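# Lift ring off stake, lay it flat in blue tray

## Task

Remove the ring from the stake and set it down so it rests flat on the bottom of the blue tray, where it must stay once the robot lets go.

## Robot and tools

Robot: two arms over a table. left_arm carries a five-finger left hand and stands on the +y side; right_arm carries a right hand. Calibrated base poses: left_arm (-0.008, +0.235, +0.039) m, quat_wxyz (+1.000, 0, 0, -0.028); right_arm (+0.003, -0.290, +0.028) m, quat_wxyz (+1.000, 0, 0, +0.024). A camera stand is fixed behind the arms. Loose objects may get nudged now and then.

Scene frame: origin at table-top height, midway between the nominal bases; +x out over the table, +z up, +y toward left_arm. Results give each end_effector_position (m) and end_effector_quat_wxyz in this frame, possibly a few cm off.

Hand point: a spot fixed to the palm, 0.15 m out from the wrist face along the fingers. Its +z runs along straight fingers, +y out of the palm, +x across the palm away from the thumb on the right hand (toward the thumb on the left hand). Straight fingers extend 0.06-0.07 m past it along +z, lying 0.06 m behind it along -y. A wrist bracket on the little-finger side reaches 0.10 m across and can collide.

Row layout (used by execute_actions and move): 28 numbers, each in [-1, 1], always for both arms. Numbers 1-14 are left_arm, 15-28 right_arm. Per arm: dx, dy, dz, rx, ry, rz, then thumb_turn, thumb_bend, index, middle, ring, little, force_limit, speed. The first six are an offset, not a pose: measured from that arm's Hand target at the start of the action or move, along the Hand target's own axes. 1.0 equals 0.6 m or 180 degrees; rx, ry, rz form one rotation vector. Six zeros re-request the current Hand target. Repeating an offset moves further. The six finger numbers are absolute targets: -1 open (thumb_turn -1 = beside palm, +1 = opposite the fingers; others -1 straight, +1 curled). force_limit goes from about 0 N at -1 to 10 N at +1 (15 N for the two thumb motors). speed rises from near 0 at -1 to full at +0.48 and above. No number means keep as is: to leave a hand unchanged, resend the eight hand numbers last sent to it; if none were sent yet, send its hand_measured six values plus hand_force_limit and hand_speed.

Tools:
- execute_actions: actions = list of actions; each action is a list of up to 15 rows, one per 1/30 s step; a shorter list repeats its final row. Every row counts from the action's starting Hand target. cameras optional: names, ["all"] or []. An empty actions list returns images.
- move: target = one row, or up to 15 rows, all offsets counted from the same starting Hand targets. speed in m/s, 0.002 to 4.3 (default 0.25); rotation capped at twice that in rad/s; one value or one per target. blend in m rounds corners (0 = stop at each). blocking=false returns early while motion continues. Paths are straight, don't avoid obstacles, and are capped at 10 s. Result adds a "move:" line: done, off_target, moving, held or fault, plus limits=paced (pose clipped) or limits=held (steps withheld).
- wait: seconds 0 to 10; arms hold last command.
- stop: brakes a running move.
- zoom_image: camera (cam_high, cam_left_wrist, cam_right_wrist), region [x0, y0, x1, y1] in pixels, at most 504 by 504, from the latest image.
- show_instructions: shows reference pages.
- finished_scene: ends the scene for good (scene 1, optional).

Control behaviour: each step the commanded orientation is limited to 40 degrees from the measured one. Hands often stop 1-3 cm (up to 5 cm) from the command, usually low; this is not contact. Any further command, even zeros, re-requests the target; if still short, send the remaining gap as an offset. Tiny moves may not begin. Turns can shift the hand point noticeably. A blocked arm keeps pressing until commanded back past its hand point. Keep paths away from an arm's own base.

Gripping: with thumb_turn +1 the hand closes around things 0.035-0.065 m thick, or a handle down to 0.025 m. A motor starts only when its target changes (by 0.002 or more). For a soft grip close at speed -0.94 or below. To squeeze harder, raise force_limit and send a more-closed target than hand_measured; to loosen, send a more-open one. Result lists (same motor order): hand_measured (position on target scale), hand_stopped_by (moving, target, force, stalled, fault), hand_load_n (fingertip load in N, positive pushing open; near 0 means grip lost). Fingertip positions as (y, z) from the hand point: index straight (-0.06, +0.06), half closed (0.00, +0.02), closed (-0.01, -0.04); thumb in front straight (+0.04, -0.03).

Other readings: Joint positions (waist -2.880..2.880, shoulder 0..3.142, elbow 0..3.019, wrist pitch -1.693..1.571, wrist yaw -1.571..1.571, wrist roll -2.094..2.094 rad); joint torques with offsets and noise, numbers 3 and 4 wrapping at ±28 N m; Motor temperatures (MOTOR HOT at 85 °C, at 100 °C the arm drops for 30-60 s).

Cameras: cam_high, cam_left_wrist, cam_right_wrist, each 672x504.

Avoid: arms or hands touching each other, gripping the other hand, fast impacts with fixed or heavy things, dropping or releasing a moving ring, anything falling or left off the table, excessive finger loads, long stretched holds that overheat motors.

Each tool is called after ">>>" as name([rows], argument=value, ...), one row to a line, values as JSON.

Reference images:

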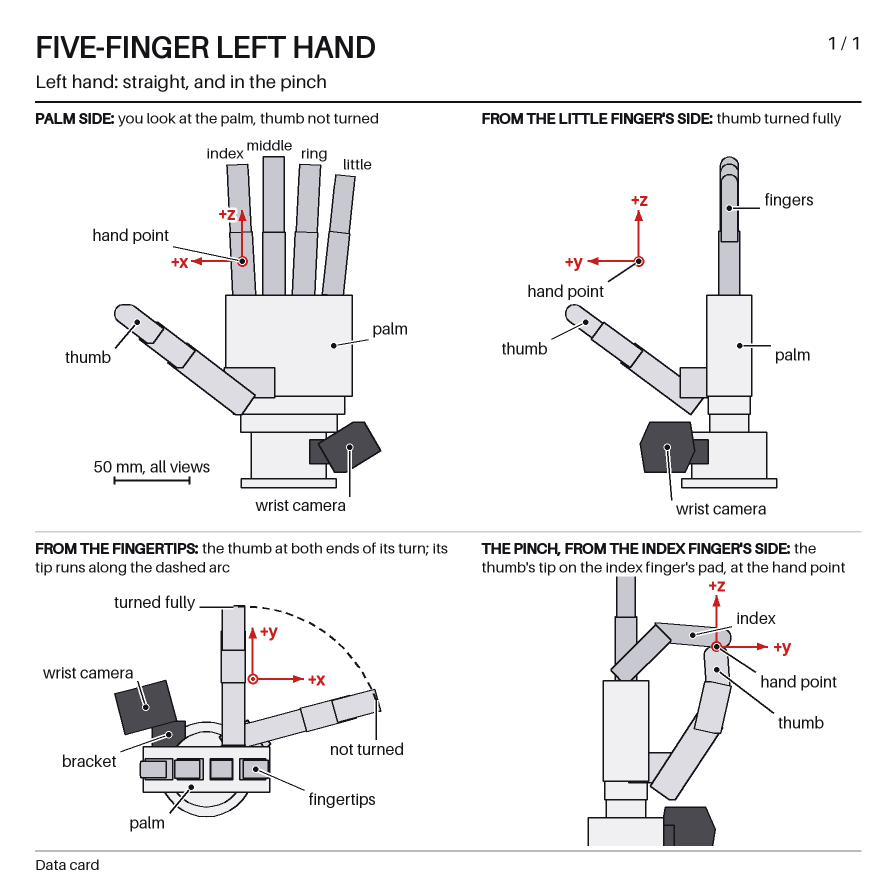

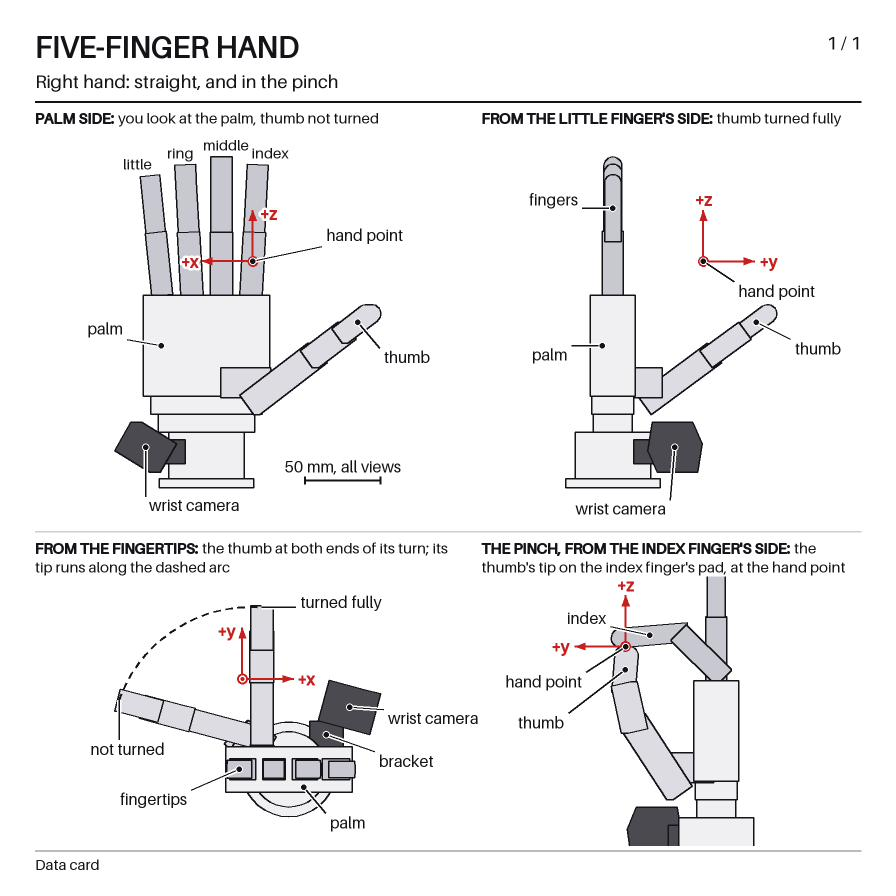

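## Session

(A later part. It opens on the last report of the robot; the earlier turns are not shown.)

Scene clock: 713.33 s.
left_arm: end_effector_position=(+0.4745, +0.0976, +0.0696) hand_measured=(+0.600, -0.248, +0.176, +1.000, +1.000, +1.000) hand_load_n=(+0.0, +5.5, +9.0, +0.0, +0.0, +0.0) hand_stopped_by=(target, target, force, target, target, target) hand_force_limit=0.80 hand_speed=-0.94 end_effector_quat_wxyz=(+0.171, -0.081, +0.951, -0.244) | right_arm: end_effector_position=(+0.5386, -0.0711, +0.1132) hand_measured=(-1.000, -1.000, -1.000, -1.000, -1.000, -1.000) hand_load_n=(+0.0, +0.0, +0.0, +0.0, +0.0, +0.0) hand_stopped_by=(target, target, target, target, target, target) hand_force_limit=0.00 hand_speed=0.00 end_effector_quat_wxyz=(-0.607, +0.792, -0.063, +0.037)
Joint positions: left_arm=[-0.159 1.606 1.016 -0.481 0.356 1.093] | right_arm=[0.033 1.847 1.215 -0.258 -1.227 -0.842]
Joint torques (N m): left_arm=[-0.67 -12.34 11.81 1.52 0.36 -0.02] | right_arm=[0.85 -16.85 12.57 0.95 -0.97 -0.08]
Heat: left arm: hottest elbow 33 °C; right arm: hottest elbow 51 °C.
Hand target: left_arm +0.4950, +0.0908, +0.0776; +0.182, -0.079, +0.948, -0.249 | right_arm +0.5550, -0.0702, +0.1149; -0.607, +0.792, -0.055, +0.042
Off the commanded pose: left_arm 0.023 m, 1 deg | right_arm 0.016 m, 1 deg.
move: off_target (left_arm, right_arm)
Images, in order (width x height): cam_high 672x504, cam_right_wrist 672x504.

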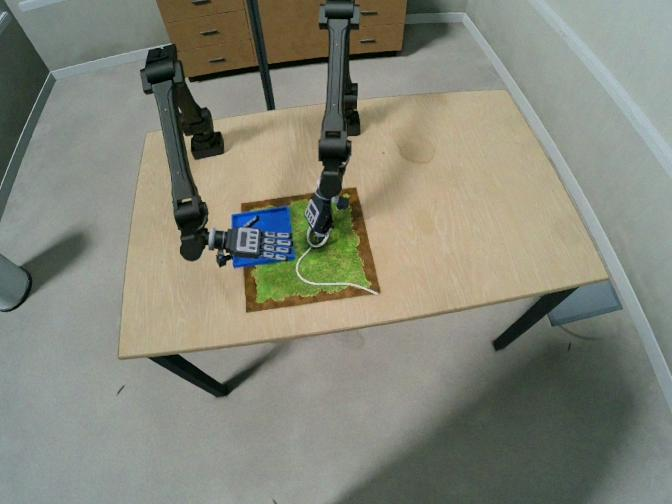

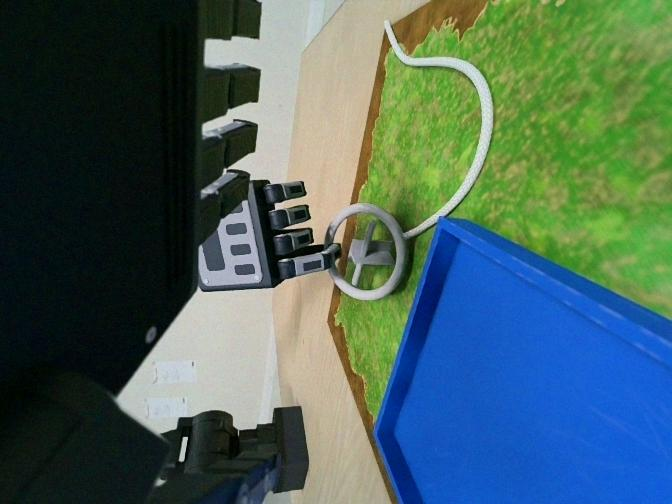

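>>> move(target=[-0.0107,-0.0066,0.0081,0,0,0,0.6,-0.245,0.56,1.0,1,1,0.8,-0.94,0,0,0,0,0,0,-1,-1,-1,-1,-1,-1,0,0], speed=0.02, cameras=["cam_high","cam_right_wrist"])

>>> zoom_image(camera="cam_right_wrist", region=[330, 190, 430, 310])

>>> zoom_image(camera="cam_high", region=[300, 215, 340, 245])

Scene clock: 714.70 s.
left_arm: end_effector_position=(+0.4843, +0.0954, +0.0701) hand_measured=(+0.600, -0.248, +0.176, +1.000, +1.000, +1.000) hand_load_n=(+0.0, +5.0, +9.0, +0.0, +0.0, +0.0) hand_stopped_by=(target, target, force, target, target, target) hand_force_limit=0.80 hand_speed=-0.94 end_effector_quat_wxyz=(+0.173, -0.081, +0.951, -0.245) | right_arm: end_effector_position=(+0.5386, -0.0711, +0.1132) hand_measured=(-1.000, -1.000, -1.000, -1.000, -1.000, -1.000) hand_load_n=(-0.5, +0.0, +0.0, +0.0, +0.0, +0.0) hand_stopped_by=(target, target, target, target, target, target) hand_force_limit=0.00 hand_speed=0.00 end_effector_quat_wxyz=(-0.607, +0.792, -0.063, +0.037)
Joint positions: left_arm=[-0.159 1.626 1.041 -0.481 0.356 1.093] | right_arm=[0.033 1.847 1.215 -0.258 -1.227 -0.842]
Joint torques (N m): left_arm=[-0.44 -12.69 11.85 1.36 0.26 -0.08] | right_arm=[1.14 -16.91 12.49 0.76 -0.93 -0.04]
Heat: left arm: hottest elbow 34 °C; right arm: hottest elbow 51 °C.
Hand target: left_arm +0.5030, +0.0868, +0.0776; +0.182, -0.079, +0.948, -0.249 | right_arm +0.5550, -0.0702, +0.1149; -0.607, +0.792, -0.055, +0.042
Off the commanded pose: left_arm 0.022 m, 1 deg | right_arm 0.016 m, 1 deg.
move: off_target (left_arm, right_arm)
Images, in order (width x height): cam_high 672x504, cam_right_wrist 672x504.

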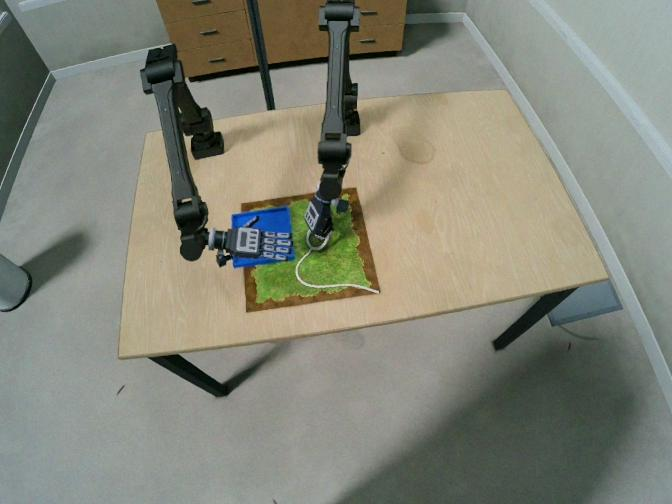

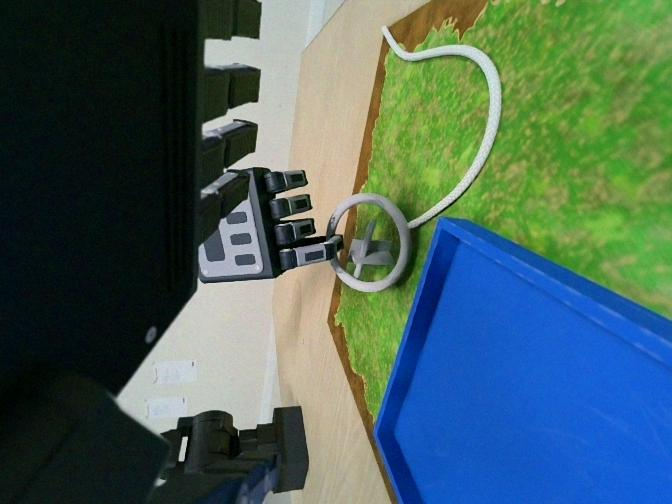

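Scaled by 4.200 from the camera's 672x504 image, which has a finer 960x720 frame.

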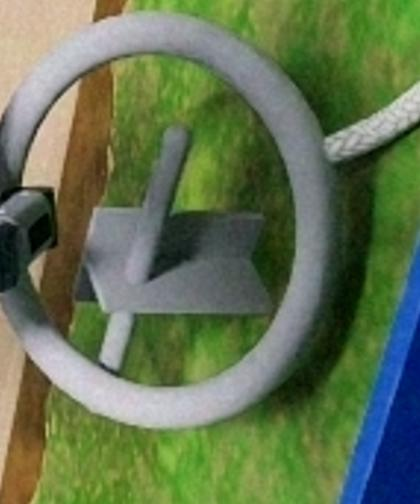

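Scaled by 12.600 from the camera's 672x504 image, which has a finer 960x720 frame.

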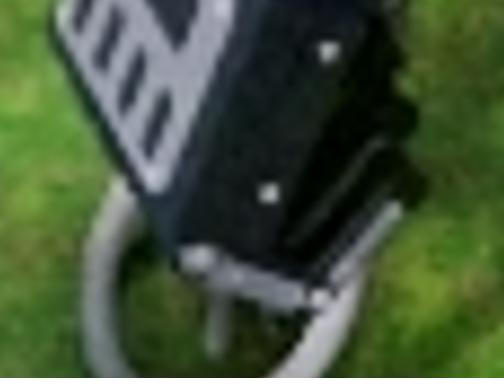

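>>> move(target=[-0.0133,-0.0148,0.0137,0,0,0,0.6,-0.245,0.56,1.0,1,1,0.8,-0.94,0,0,0,0,0,0,-1,-1,-1,-1,-1,-1,0,0], speed=0.02, cameras=["cam_high","cam_right_wrist"])

>>> zoom_image(camera="cam_right_wrist", region=[330, 180, 430, 300])

>>> zoom_image(camera="cam_high", region=[300, 215, 340, 245])

Scene clock: 716.43 s.
left_arm: end_effector_position=(+0.4976, +0.0880, +0.0712) hand_measured=(+0.600, -0.248, +0.176, +1.000, +1.000, +1.000) hand_load_n=(+0.5, +5.0, +9.5, +0.0, +0.0, +0.0) hand_stopped_by=(target, target, force, target, target, target) hand_force_limit=0.80 hand_speed=-0.94 end_effector_quat_wxyz=(+0.176, -0.080, +0.950, -0.245) | right_arm: end_effector_position=(+0.5386, -0.0711, +0.1132) hand_measured=(-1.000, -1.000, -1.000, -1.000, -1.000, -1.000) hand_load_n=(-0.5, +0.0, +0.0, +0.0, +0.0, -0.5) hand_stopped_by=(target, target, target, target, target, target) hand_force_limit=0.00 hand_speed=0.00 end_effector_quat_wxyz=(-0.607, +0.792, -0.063, +0.037)
Joint positions: left_arm=[-0.168 1.654 1.079 -0.481 0.349 1.085] | right_arm=[0.033 1.847 1.215 -0.258 -1.227 -0.842]
Joint torques (N m): left_arm=[-0.91 -13.16 11.93 1.21 0.22 -0.1] | right_arm=[1.32 -17.08 12.55 0.98 -0.95 -0.04]
Heat: left arm: hottest elbow 34 °C; right arm: hottest elbow 51 °C.
Hand target: left_arm +0.5140, +0.0774, +0.0779; +0.182, -0.079, +0.948, -0.249 | right_arm +0.5550, -0.0702, +0.1149; -0.607, +0.792, -0.055, +0.042
Off the commanded pose: left_arm 0.021 m, 1 deg | right_arm 0.016 m, 1 deg.
move: off_target (left_arm, right_arm)
Images, in order (width x height): cam_high 672x504, cam_right_wrist 672x504.

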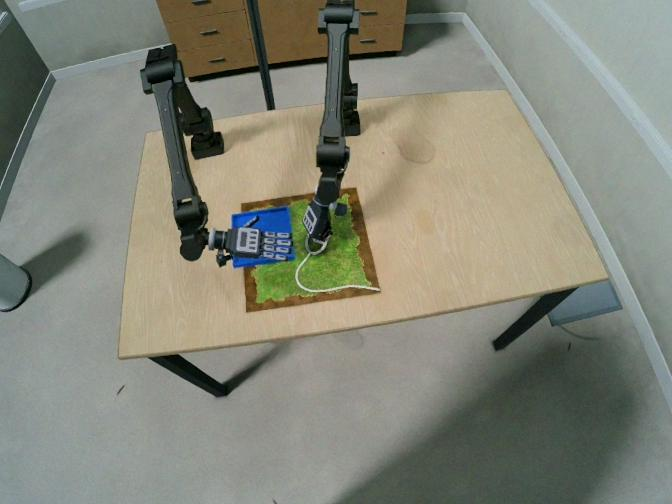

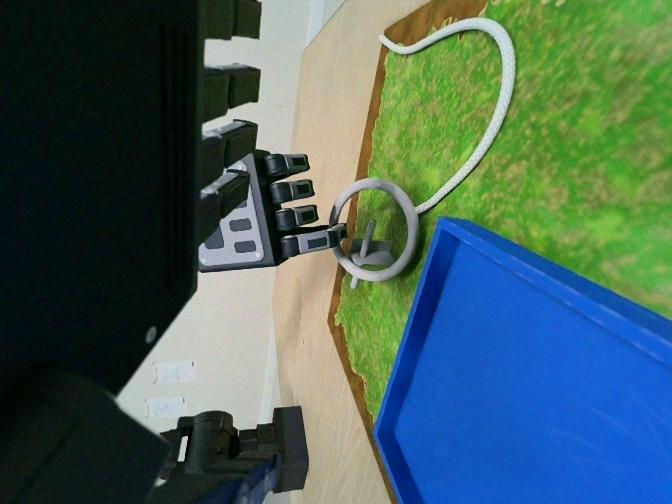

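Scaled by 4.200 from the camera's 672x504 image, which has a finer 960x720 frame.

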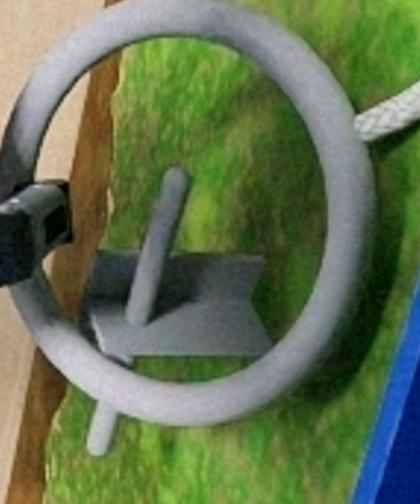

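Scaled by 12.600 from the camera's 672x504 image, which has a finer 960x720 frame.

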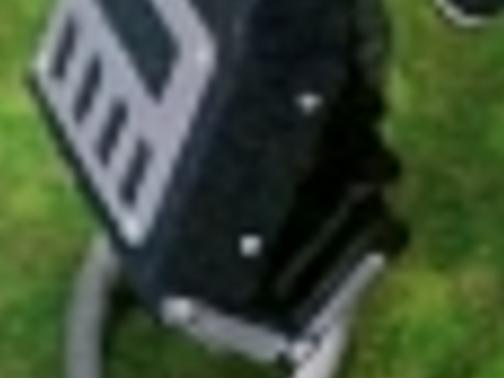

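>>> move(target=[-0.0102,-0.0166,-0.027,0,0,0,0.6,-0.245,0.56,1.0,1,1,0.8,-0.94,0,0,0,0,0,0,-1,-1,-1,-1,-1,-1,0,0], speed=0.03, cameras=["cam_high","cam_right_wrist"])

>>> zoom_image(camera="cam_right_wrist", region=[320, 170, 430, 300])

Scene clock: 718.33 s.
left_arm: end_effector_position=(+0.4962, +0.0879, +0.0774) hand_measured=(+0.600, -0.248, +0.176, +1.000, +1.000, +1.000) hand_load_n=(+0.5, +4.5, +8.5, +0.0, +0.0, +0.0) hand_stopped_by=(target, target, force, target, target, target) hand_force_limit=0.80 hand_speed=-0.94 end_effector_quat_wxyz=(+0.165, -0.082, +0.953, -0.241) | right_arm: end_effector_position=(+0.5386, -0.0711, +0.1132) hand_measured=(-1.000, -1.000, -1.000, -1.000, -1.000, -1.000) hand_load_n=(+0.0, +0.0, +0.0, +0.0, +0.0, +0.0) hand_stopped_by=(target, target, target, target, target, target) hand_force_limit=0.00 hand_speed=0.00 end_effector_quat_wxyz=(-0.607, +0.792, -0.063, +0.037)
Joint positions: left_arm=[-0.169 1.654 1.104 -0.531 0.349 1.084] | right_arm=[0.033 1.847 1.215 -0.258 -1.227 -0.842]
Joint torques (N m): left_arm=[-0.85 -15.44 11.97 1.07 0.25 -0.09] | right_arm=[0.91 -16.79 12.57 1.01 -0.94 0.02]
Heat: left arm: hottest elbow 34 °C; right arm: hottest elbow 51 °C.
Hand target: left_arm +0.5139, +0.0774, +0.0978; +0.182, -0.079, +0.948, -0.249 | right_arm +0.5550, -0.0702, +0.1149; -0.607, +0.792, -0.055, +0.042
Off the commanded pose: left_arm 0.029 m, 2 deg | right_arm 0.016 m, 1 deg.
move: off_target (left_arm, right_arm)
Images, in order (width x height): cam_high 672x504, cam_right_wrist 672x504.

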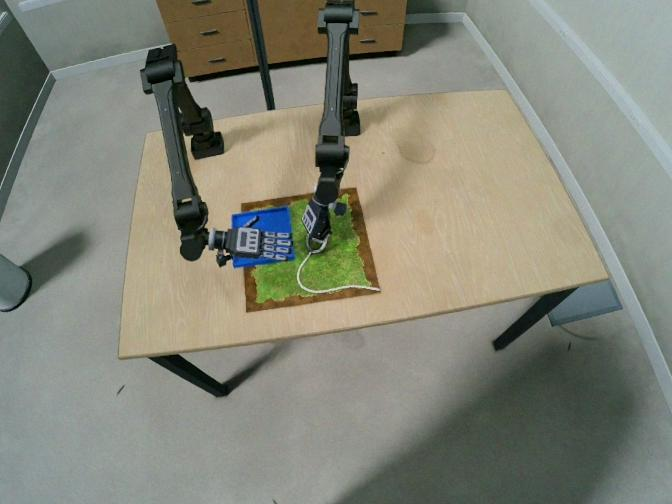

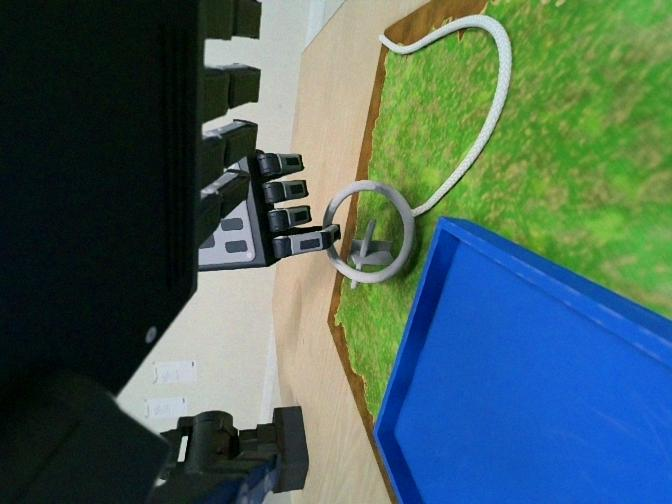

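Scaled by 3.877 from the camera's 672x504 image, which has a finer 960x720 frame.

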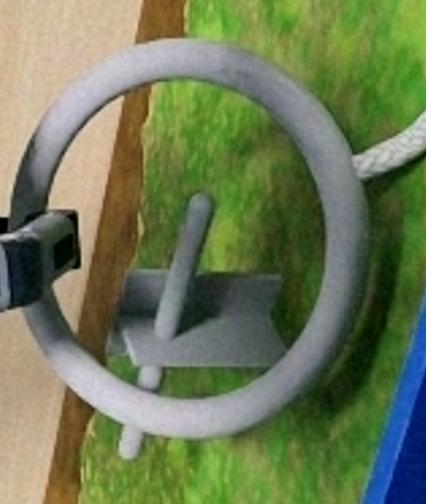

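>>> move(target=[-0.0077,-0.0125,-0.0203,0,0,0,0.6,-0.245,0.56,1.0,1,1,0.8,-0.94,0,0,0,0,0,0,-1,-1,-1,-1,-1,-1,0,0], speed=0.03, cameras=["cam_high","cam_right_wrist"])

>>> zoom_image(camera="cam_right_wrist", region=[320, 170, 430, 300])

Scene clock: 719.70 s.
left_arm: end_effector_position=(+0.4999, +0.0870, +0.0946) hand_measured=(+0.600, -0.246, +0.176, +1.000, +1.000, +1.000) hand_load_n=(+0.0, +0.0, +0.0, +0.0, +0.0, +0.0) hand_stopped_by=(target, target, force, target, target, target) hand_force_limit=0.80 hand_speed=-0.94 end_effector_quat_wxyz=(+0.168, -0.082, +0.952, -0.242) | right_arm: end_effector_position=(+0.5386, -0.0711, +0.1132) hand_measured=(-1.000, -1.000, -1.000, -1.000, -1.000, -1.000) hand_load_n=(+0.0, +0.0, +0.0, +0.0, +0.0, +0.0) hand_stopped_by=(target, target, target, target, target, target) hand_force_limit=0.00 hand_speed=0.00 end_effector_quat_wxyz=(-0.607, +0.792, -0.063, +0.037)
Joint positions: left_arm=[-0.169 1.636 1.132 -0.57 0.349 1.084] | right_arm=[0.033 1.847 1.215 -0.258 -1.227 -0.842]
Joint torques (N m): left_arm=[-0.97 -15.38 11.63 0.91 0.25 -0.1] | right_arm=[1.38 -16.79 12.72 0.95 -0.92 -0.03]
Heat: left arm: hottest elbow 34 °C; right arm: hottest elbow 51 °C.
Hand target: left_arm +0.5139, +0.0775, +0.1127; +0.182, -0.079, +0.948, -0.249 | right_arm +0.5550, -0.0702, +0.1149; -0.607, +0.792, -0.055, +0.042
Off the commanded pose: left_arm 0.025 m, 2 deg | right_arm 0.016 m, 1 deg.
move: off_target (left_arm, right_arm)
Images, in order (width x height): cam_high 672x504, cam_right_wrist 672x504.

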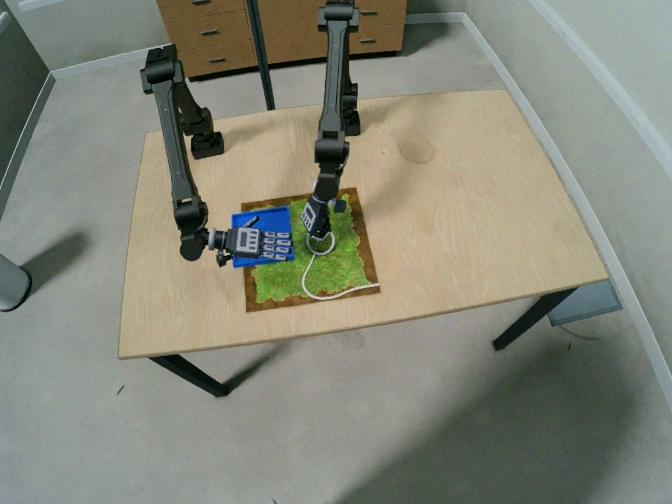

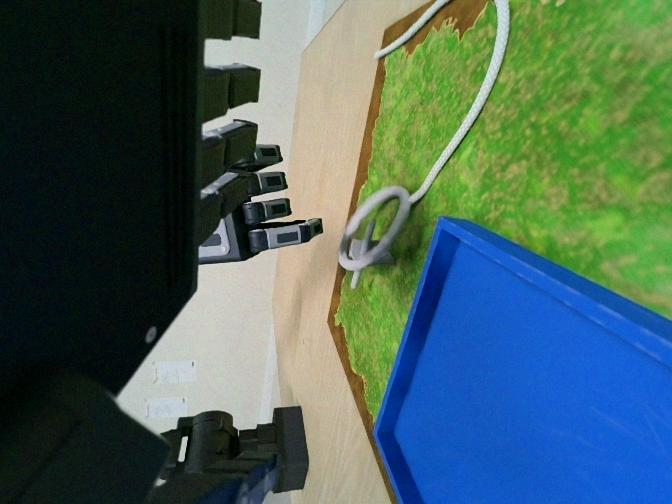

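Scaled by 3.877 from the camera's 672x504 image, which has a finer 960x720 frame.

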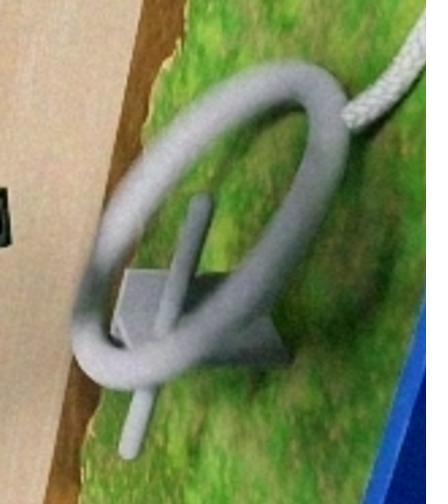

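>>> wait(seconds=0.3, cameras=["cam_high","cam_right_wrist","cam_left_wrist"])

>>> zoom_image(camera="cam_right_wrist", region=[320, 170, 430, 300])

>>> zoom_image(camera="cam_high", region=[300, 220, 345, 260])

>>> zoom_image(camera="cam_left_wrist", region=[170, 140, 420, 400])

Scene clock: 720.47 s.
left_arm: end_effector_position=(+0.4999, +0.0870, +0.0946) hand_measured=(+0.600, -0.246, +0.176, +1.000, +1.000, +1.000) hand_load_n=(+0.0, +0.0, +0.0, +0.0, +0.0, +0.0) hand_stopped_by=(target, target, force, target, target, target) hand_force_limit=0.80 hand_speed=-0.94 end_effector_quat_wxyz=(+0.168, -0.082, +0.952, -0.242) | right_arm: end_effector_position=(+0.5386, -0.0711, +0.1132) hand_measured=(-1.000, -1.000, -1.000, -1.000, -1.000, -1.000) hand_load_n=(+0.0, +0.0, +0.0, +0.0, +0.0, +0.0) hand_stopped_by=(target, target, target, target, target, target) hand_force_limit=0.00 hand_speed=0.00 end_effector_quat_wxyz=(-0.607, +0.792, -0.063, +0.037)
Joint positions: left_arm=[-0.169 1.636 1.132 -0.57 0.349 1.084] | right_arm=[0.033 1.847 1.215 -0.258 -1.227 -0.842]
Joint torques (N m): left_arm=[-0.97 -15.27 11.64 1.01 0.26 -0.1] | right_arm=[0.62 -16.38 12.6 0.99 -0.97 -0.03]
Heat: left arm: hottest elbow 34 °C; right arm: hottest elbow 51 °C.
Hand target: left_arm +0.5139, +0.0775, +0.1127; +0.182, -0.079, +0.948, -0.249 | right_arm +0.5550, -0.0702, +0.1149; -0.607, +0.792, -0.055, +0.042
Off the commanded pose: left_arm 0.025 m, 2 deg | right_arm 0.016 m, 1 deg.
wait: 0.30 s; at rest from the start

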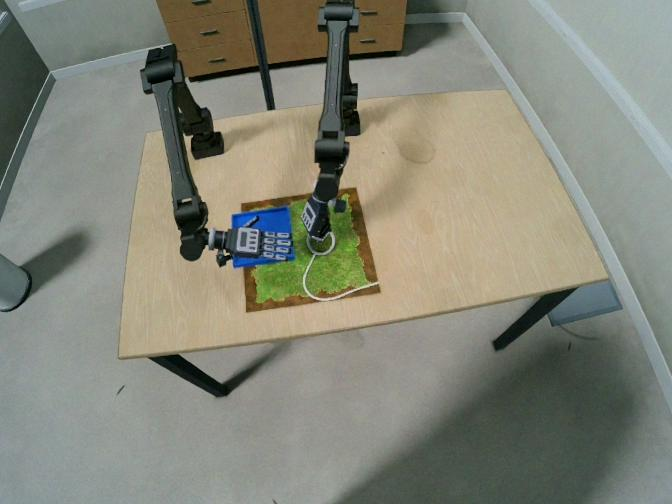

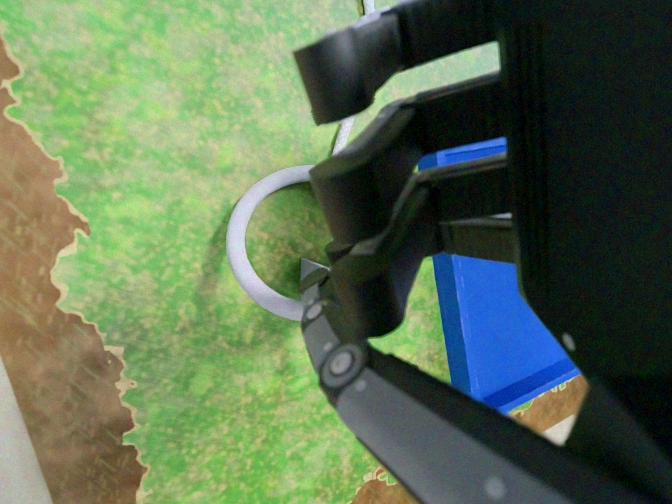

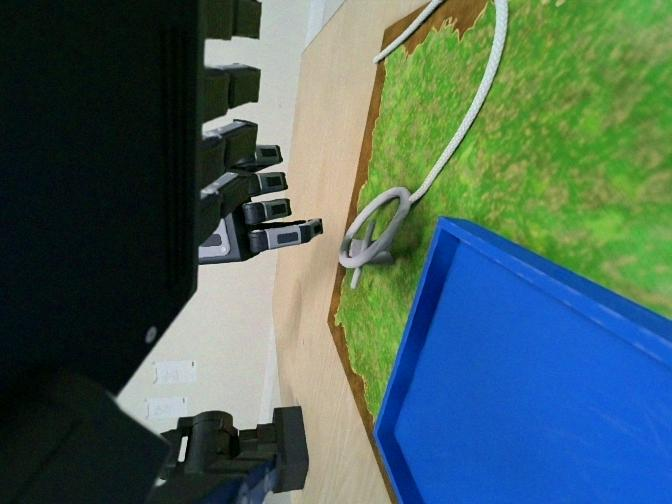

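Scaled by 3.877 from the camera's 672x504 image, which has a finer 960x720 frame.

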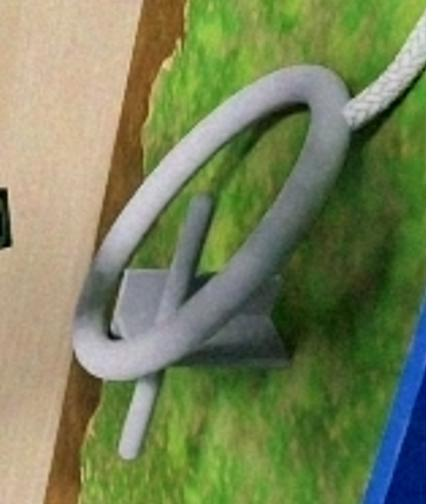

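Scaled by 11.200 from the camera's 672x504 image, which has a finer 960x720 frame.

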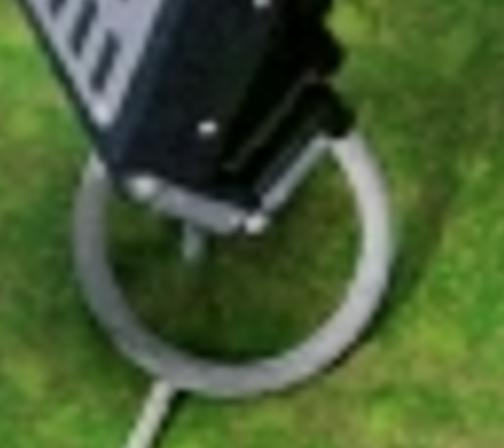

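Scaled by 1.938 from the camera's 672x504 image, which has a finer 960x720 frame.

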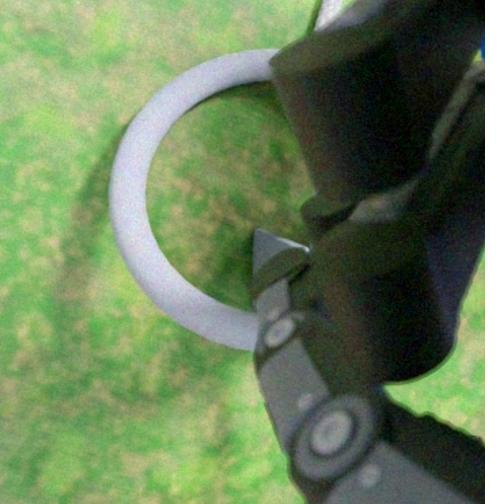

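>>> move(target=[-0.0255,-0.0416,-0.0675,0,0,0,0.6,-0.246,-0.2,1.0,1,1,0.2,0,0,0,0,0,0,0,-1,-1,-1,-1,-1,-1,0,0], speed=0.08, cameras=["cam_high","cam_right_wrist","cam_left_wrist"])

>>> zoom_image(camera="cam_high", region=[300, 220, 345, 260])

>>> zoom_image(camera="cam_left_wrist", region=[120, 100, 420, 400])

Scene clock: 727.00 s.
left_arm: end_effector_position=(+0.5008, +0.0868, +0.1434) hand_measured=(+0.600, -0.246, -0.200, +1.000, +1.000, +1.000) hand_load_n=(+0.0, +0.0, +0.5, +0.0, +0.0, +0.0) hand_stopped_by=(target, target, target, target, target, target) hand_force_limit=0.20 hand_speed=0.00 end_effector_quat_wxyz=(+0.168, -0.082, +0.952, -0.242) | right_arm: end_effector_position=(+0.5386, -0.0711, +0.1132) hand_measured=(-1.000, -1.000, -1.000, -1.000, -1.000, -1.000) hand_load_n=(+0.0, +0.0, +0.0, +0.0, +0.0, +0.0) hand_stopped_by=(target, target, target, target, target, target) hand_force_limit=0.00 hand_speed=0.00 end_effector_quat_wxyz=(-0.607, +0.792, -0.063, +0.037)
Joint positions: left_arm=[-0.169 1.584 1.208 -0.699 0.349 1.083] | right_arm=[0.033 1.847 1.215 -0.258 -1.227 -0.842]
Joint torques (N m): left_arm=[-0.97 -14.86 12.41 0.98 0.25 -0.07] | right_arm=[0.91 -16.91 12.38 0.94 -0.92 -0.01]
Heat: left arm: hottest elbow 34 °C; right arm: hottest elbow 51 °C.
Hand target: left_arm +0.5139, +0.0775, +0.1628; +0.182, -0.079, +0.948, -0.249 | right_arm +0.5550, -0.0702, +0.1149; -0.607, +0.792, -0.055, +0.042
Off the commanded pose: left_arm 0.025 m, 2 deg | right_arm 0.016 m, 1 deg.
move: off_target (left_arm, right_arm)

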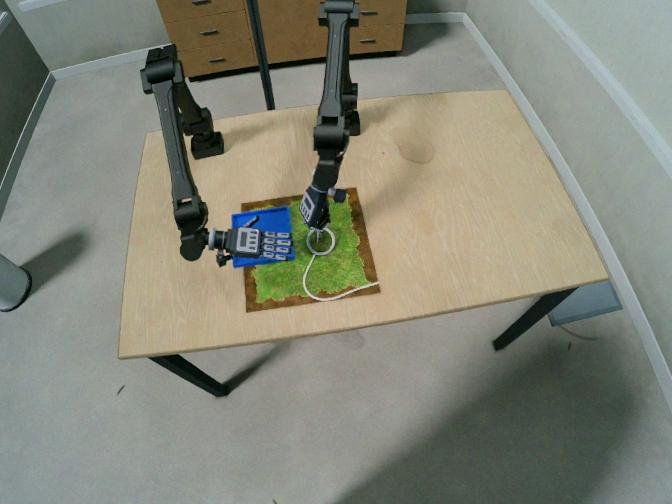

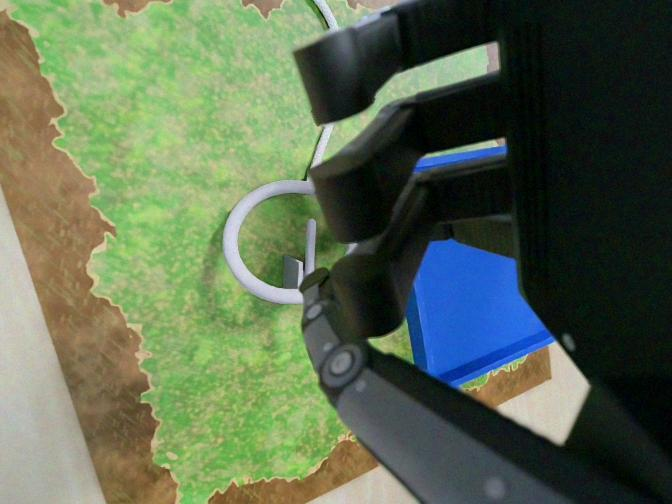

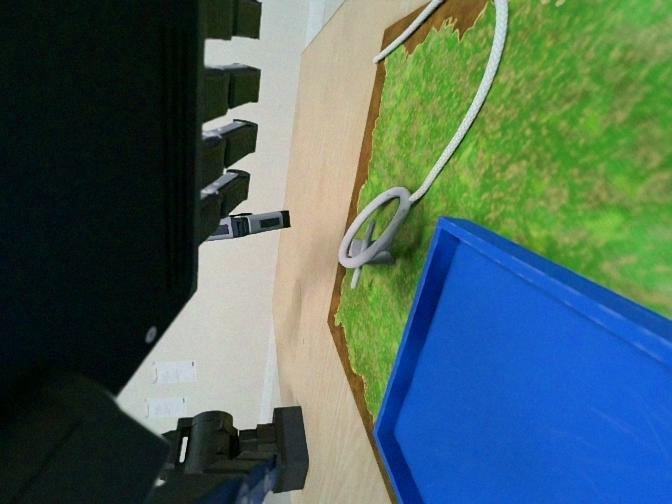

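Scaled by 11.200 from the camera's 672x504 image, which has a finer 960x720 frame.

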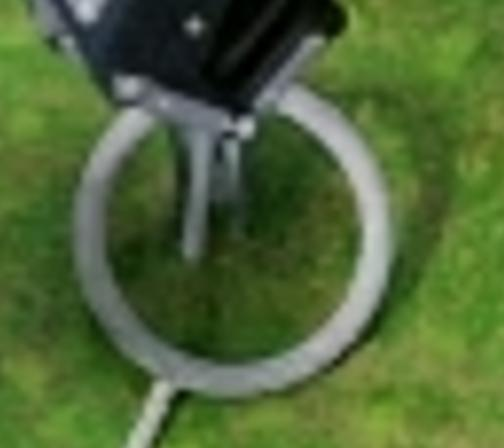

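Scaled by 1.680 from the camera's 672x504 image, which has a finer 960x720 frame.

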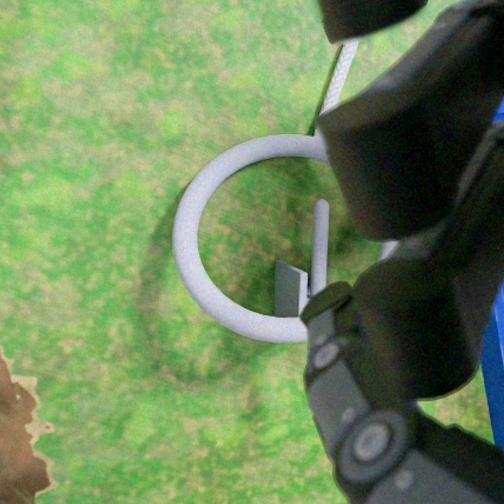

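>>> move([
  [-0.0408,-0.0665,-0.108,0,0,0,0.6,-0.246,-0.2,1.0,1,1,0.2,0,0,0,0,0,0,0,-1,-1,-1,-1,-1,-1,0,0],
  [-0.063,0.1,-0.2,0,0,0,-0.5,-0.8,-1,-1.0,1,1,0.2,0.2,0,0,0,0,0,0,-1,-1,-1,-1,-1,-1,0,0],
], speed=0.15, cameras=["cam_high","cam_right_wrist"])

>>> zoom_image(camera="cam_high", region=[300, 220, 345, 260])

>>> zoom_image(camera="cam_right_wrist", region=[320, 170, 430, 300])

Scene clock: 733.97 s.
left_arm: end_effector_position=(+0.5043, +0.1875, +0.2449) hand_measured=(-0.500, -0.800, -1.000, -1.000, +1.000, +1.000) hand_load_n=(-0.5, +0.0, +0.0, +0.0, +0.0, +0.0) hand_stopped_by=(target, target, target, target, target, target) hand_force_limit=0.20 hand_speed=0.20 end_effector_quat_wxyz=(+0.187, -0.079, +0.947, -0.250) | right_arm: end_effector_position=(+0.5386, -0.0711, +0.1132) hand_measured=(-1.000, -1.000, -1.000, -1.000, -1.000, -1.000) hand_load_n=(-0.5, +0.0, +0.0, +0.0, +0.0, +0.0) hand_stopped_by=(target, target, target, target, target, target) hand_force_limit=0.00 hand_speed=0.00 end_effector_quat_wxyz=(-0.607, +0.792, -0.063, +0.037)
Joint positions: left_arm=[0.046 1.482 1.364 -0.994 0.456 1.284] | right_arm=[0.033 1.847 1.215 -0.258 -1.227 -0.842]
Joint torques (N m): left_arm=[0.15 -14.21 8.28 1.02 0.48 0.13] | right_arm=[1.2 -17.14 12.51 0.91 -0.86 -0.06]
Heat: left arm: hottest elbow 34 °C; right arm: hottest elbow 51 °C.
Hand target: left_arm +0.4991, +0.1916, +0.2416; +0.182, -0.079, +0.948, -0.249 | right_arm +0.5550, -0.0702, +0.1149; -0.607, +0.792, -0.055, +0.042
Off the commanded pose: left_arm 0.007 m, 1 deg | right_arm 0.016 m, 1 deg.
move: off_target (right_arm)
Images, in order (width x height): cam_high 672x504, cam_right_wrist 672x504.

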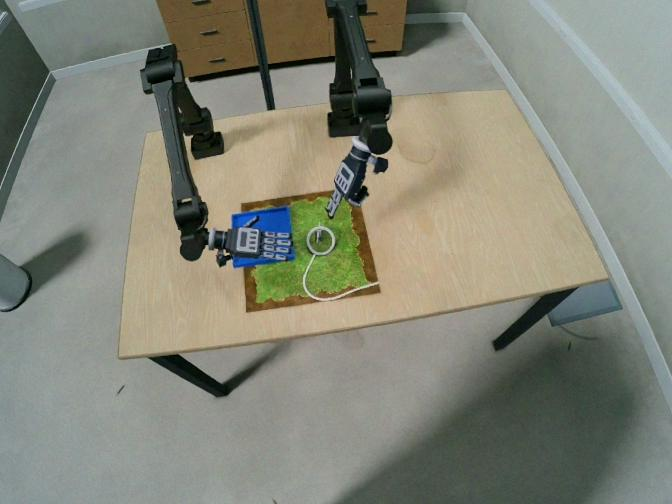

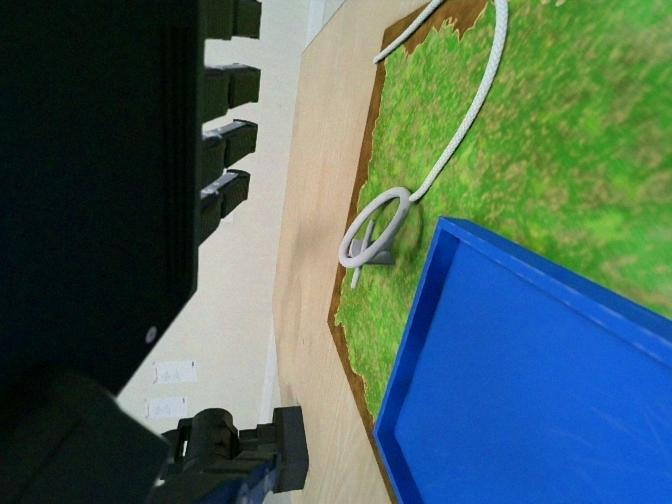

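Scaled by 11.200 from the camera's 672x504 image, which has a finer 960x720 frame.

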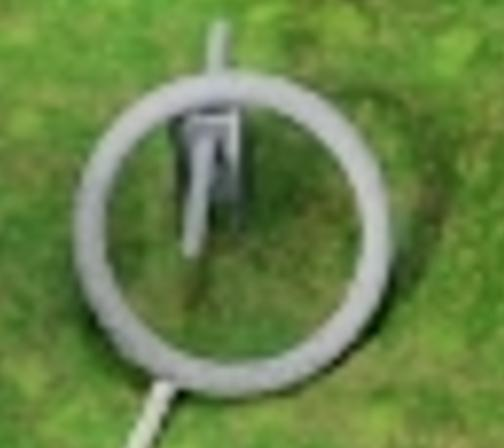

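Scaled by 3.877 from the camera's 672x504 image, which has a finer 960x720 frame.

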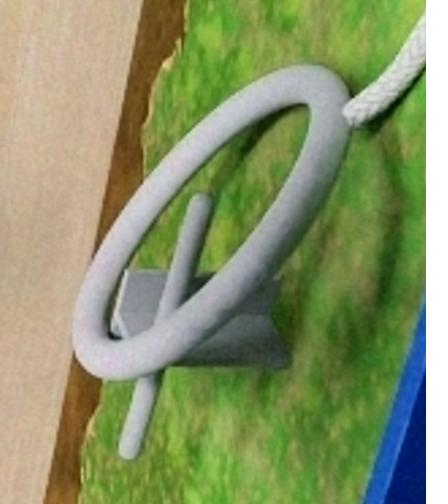

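>>> move(target=[0,0,0,0.0807,0.0613,-0.2734,-0.5,-0.8,-1,-1.0,1,1,0.2,0.2,0,0,0,0,0,0,-1,-1,-1,-1,-1,-1,0,0], speed=0.4, cameras=["cam_high"])

Scene clock: 742.37 s.
left_arm: end_effector_position=(+0.4856, +0.1859, +0.2388) hand_measured=(-0.500, -0.800, -1.000, -1.000, +1.000, +1.000) hand_load_n=(+0.0, +0.0, +0.0, +0.0, +0.0, +0.0) hand_stopped_by=(target, target, target, target, target, target) hand_force_limit=0.20 hand_speed=0.20 end_effector_quat_wxyz=(-0.027, -0.415, +0.807, -0.419) | right_arm: end_effector_position=(+0.5386, -0.0711, +0.1132) hand_measured=(-1.000, -1.000, -1.000, -1.000, -1.000, -1.000) hand_load_n=(-0.5, +0.0, +0.0, +0.0, +0.0, -0.5) hand_stopped_by=(target, target, target, target, target, target) hand_force_limit=0.00 hand_speed=0.00 end_effector_quat_wxyz=(-0.607, +0.792, -0.063, +0.037)
Joint positions: left_arm=[0.233 1.629 1.417 -1.092 0.834 0.679] | right_arm=[0.033 1.847 1.215 -0.258 -1.227 -0.842]
Joint torques (N m): left_arm=[0.5 -14.1 11.34 1.4 0.86 -0.13] | right_arm=[1.38 -16.21 12.53 0.91 -0.95 0.02]
Motor temperatures (°C): left_arm=[28 32 35 27 29 24] | right_arm=[28 36 51 27 29 26]
Heat: left arm: hottest elbow 35 °C; right arm: hottest elbow 51 °C.
Hand target: left_arm +0.4991, +0.1916, +0.2416; -0.018, -0.419, +0.804, -0.422 | right_arm +0.5550, -0.0702, +0.1149; -0.607, +0.792, -0.055, +0.042
Off the commanded pose: left_arm 0.015 m, 1 deg | right_arm 0.016 m, 1 deg.
move: off_target (left_arm, right_arm)
Images, in order (width x height): cam_high 672x504.

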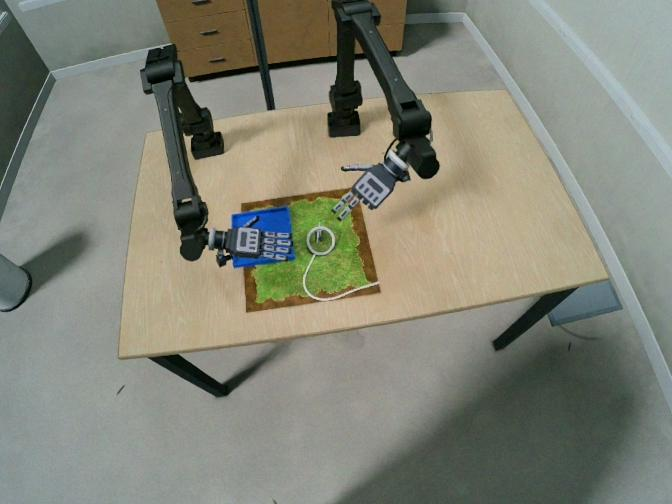

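>>> move(target=[0,0,0,0.0599,0.0286,-0.299,-0.5,-0.8,-1,-1.0,1,1,0.2,0.2,0,0,0,0,0,0,-1,-1,-1,-1,-1,-1,0,0], speed=0.4, cameras=["cam_high"])

Scene clock: 745.83 s.
left_arm: end_effector_position=(+0.5004, +0.1869, +0.2427) hand_measured=(-0.500, -0.800, -1.000, -1.000, +1.000, +1.000) hand_load_n=(+0.0, +0.0, +0.0, +0.0, +0.0, +0.0) hand_stopped_by=(target, target, target, target, target, target) hand_force_limit=0.20 hand_speed=0.20 end_effector_quat_wxyz=(+0.206, +0.712, -0.492, +0.456) | right_arm: end_effector_position=(+0.5386, -0.0711, +0.1132) hand_measured=(-1.000, -1.000, -1.000, -1.000, -1.000, -1.000) hand_load_n=(+0.0, +0.0, +0.0, +0.0, +0.0, -0.5) hand_stopped_by=(target, target, target, target, target, target) hand_force_limit=0.00 hand_speed=0.00 end_effector_quat_wxyz=(-0.607, +0.792, -0.063, +0.037)
Joint positions: left_arm=[0.341 1.63 1.219 -0.743 0.993 -0.305] | right_arm=[0.033 1.847 1.215 -0.258 -1.227 -0.842]
Joint torques (N m): left_arm=[0.62 -15.62 7.45 1.5 0.8 -0.15] | right_arm=[2.2 -16.73 12.59 0.8 -0.95 0]
Heat: left arm: hottest elbow 34 °C; right arm: hottest elbow 51 °C.
Hand target: left_arm +0.4991, +0.1916, +0.2416; +0.204, +0.718, -0.485, +0.456 | right_arm +0.5550, -0.0702, +0.1149; -0.607, +0.792, -0.055, +0.042
Off the commanded pose: left_arm 0.005 m, 1 deg | right_arm 0.016 m, 1 deg.
move: off_target (right_arm)
Images, in order (width x height): cam_high 672x504.

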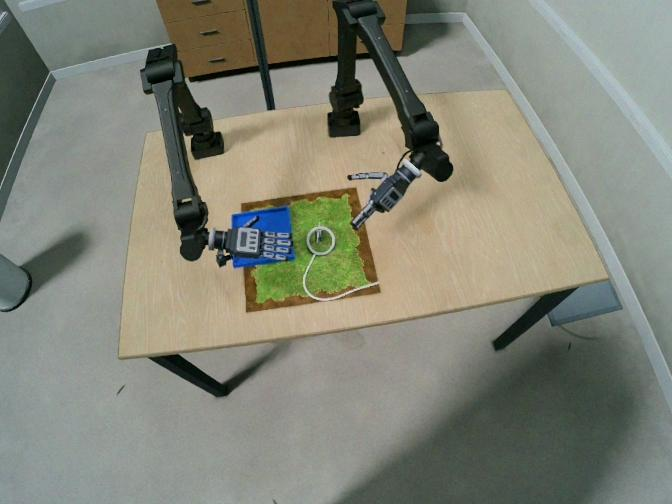

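>>> move(target=[0,0,0,0.0256,0.0666,-0.296,-0.5,-0.8,-1,-1.0,1,1,0.2,0.2,0,0,0,0,0,0,-1,-1,-1,-1,-1,-1,0,0], speed=0.4, cameras=[])

>>> move(target=[0,0,0,-0.0118,0.0379,-0.2413,-0.5,-0.8,-1,-1.0,1,1,0.2,0.2,0,0,0,0,0,0,-1,-1,-1,-1,-1,-1,0,0], speed=0.4, cameras=["cam_high","cam_right_wrist"])

Scene clock: 750.17 s.
left_arm: end_effector_position=(+0.5013, +0.1923, +0.2409) hand_measured=(-0.500, -0.800, -1.000, -1.000, +1.000, +1.000) hand_load_n=(+0.0, +0.0, +0.0, +0.0, +0.0, +0.5) hand_stopped_by=(target, target, target, target, target, target) hand_force_limit=0.20 hand_speed=0.20 end_effector_quat_wxyz=(+0.406, +0.816, -0.074, +0.404) | right_arm: end_effector_position=(+0.5386, -0.0711, +0.1132) hand_measured=(-1.000, -1.000, -1.000, -1.000, -1.000, -1.000) hand_load_n=(+0.0, +0.0, +0.0, +0.0, +0.0, -0.5) hand_stopped_by=(target, target, target, target, target, target) hand_force_limit=0.00 hand_speed=0.00 end_effector_quat_wxyz=(-0.607, +0.792, -0.063, +0.037)
Joint positions: left_arm=[0.374 1.541 0.833 -0.078 1.063 -1.55] | right_arm=[0.033 1.847 1.215 -0.258 -1.227 -0.842]
Joint torques (N m): left_arm=[-0.32 -12.92 6.45 2.07 0.62 -0.17] | right_arm=[1.55 -16.21 12.56 0.98 -0.9 -0.05]
Heat: left arm: hottest elbow 34 °C; right arm: hottest elbow 51 °C.
Hand target: left_arm +0.4992, +0.1915, +0.2415; +0.406, +0.816, -0.071, +0.405 | right_arm +0.5550, -0.0702, +0.1149; -0.607, +0.792, -0.055, +0.042
Off the commanded pose: left_arm 0.002 m, 0 deg | right_arm 0.016 m, 1 deg.
move: off_target (right_arm)
No camera images: "cameras" was empty.

Scene clock: 752.03 s.
left_arm: end_effector_position=(+0.4871, +0.1914, +0.2265) hand_measured=(-0.500, -0.800, -1.000, -1.000, +1.000, +1.000) hand_load_n=(+0.0, +0.0, +0.0, +0.0, +0.0, +0.0) hand_stopped_by=(target, target, target, target, target, target) hand_force_limit=0.20 hand_speed=0.20 end_effector_quat_wxyz=(+0.521, +0.810, +0.173, +0.208) | right_arm: end_effector_position=(+0.5386, -0.0711, +0.1132) hand_measured=(-1.000, -1.000, -1.000, -1.000, -1.000, -1.000) hand_load_n=(-0.5, +0.0, -0.5, +0.0, +0.0, +0.0) hand_stopped_by=(target, target, target, target, target, target) hand_force_limit=0.00 hand_speed=0.00 end_effector_quat_wxyz=(-0.607, +0.792, -0.063, +0.037)
Joint positions: left_arm=[0.363 1.479 0.752 -0.232 1.101 -2.069] | right_arm=[0.033 1.847 1.215 -0.258 -1.227 -0.842]
Joint torques (N m): left_arm=[-0.5 -10.99 10.35 0.95 0.96 -0.11] | right_arm=[1.38 -16.21 12.62 0.94 -0.88 -0.05]
Heat: left arm: hottest elbow 34 °C; right arm: hottest elbow 51 °C.
Hand target: left_arm +0.4992, +0.1917, +0.2416; +0.545, +0.752, +0.252, +0.272 | right_arm +0.5550, -0.0702, +0.1149; -0.607, +0.792, -0.055, +0.042
Off the commanded pose: left_arm 0.019 m, 14 deg | right_arm 0.016 m, 1 deg.
joint sent to its limit (left arm) — joint 6 (wrist roll), lower limit. The joint targets are off in orientation, not in position.
move: off_target (left_arm, right_arm)
Images, in order (width x height): cam_high 672x504, cam_right_wrist 672x504.

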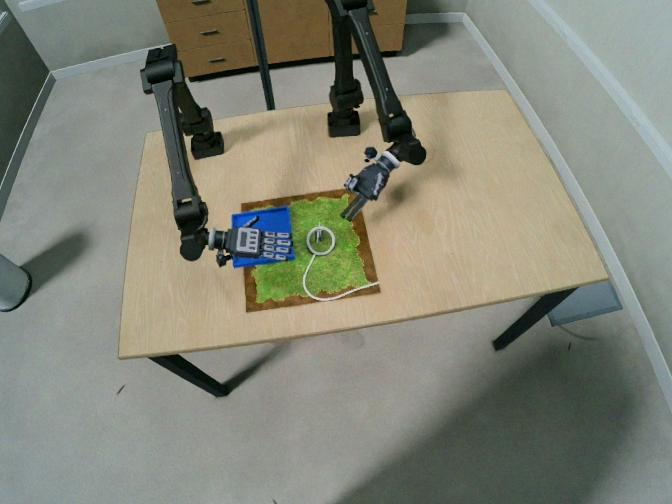

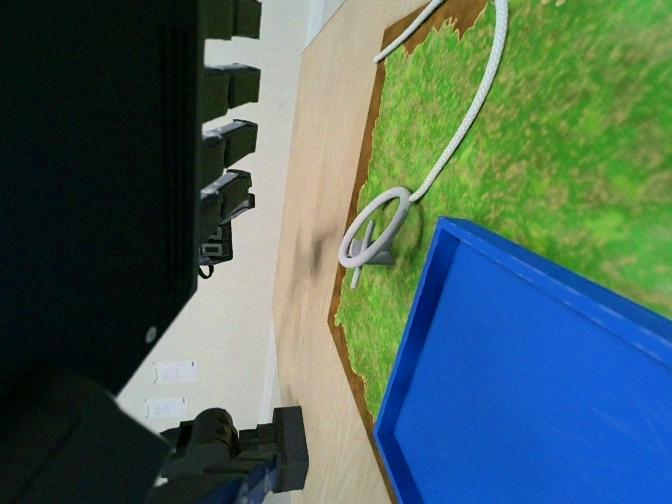

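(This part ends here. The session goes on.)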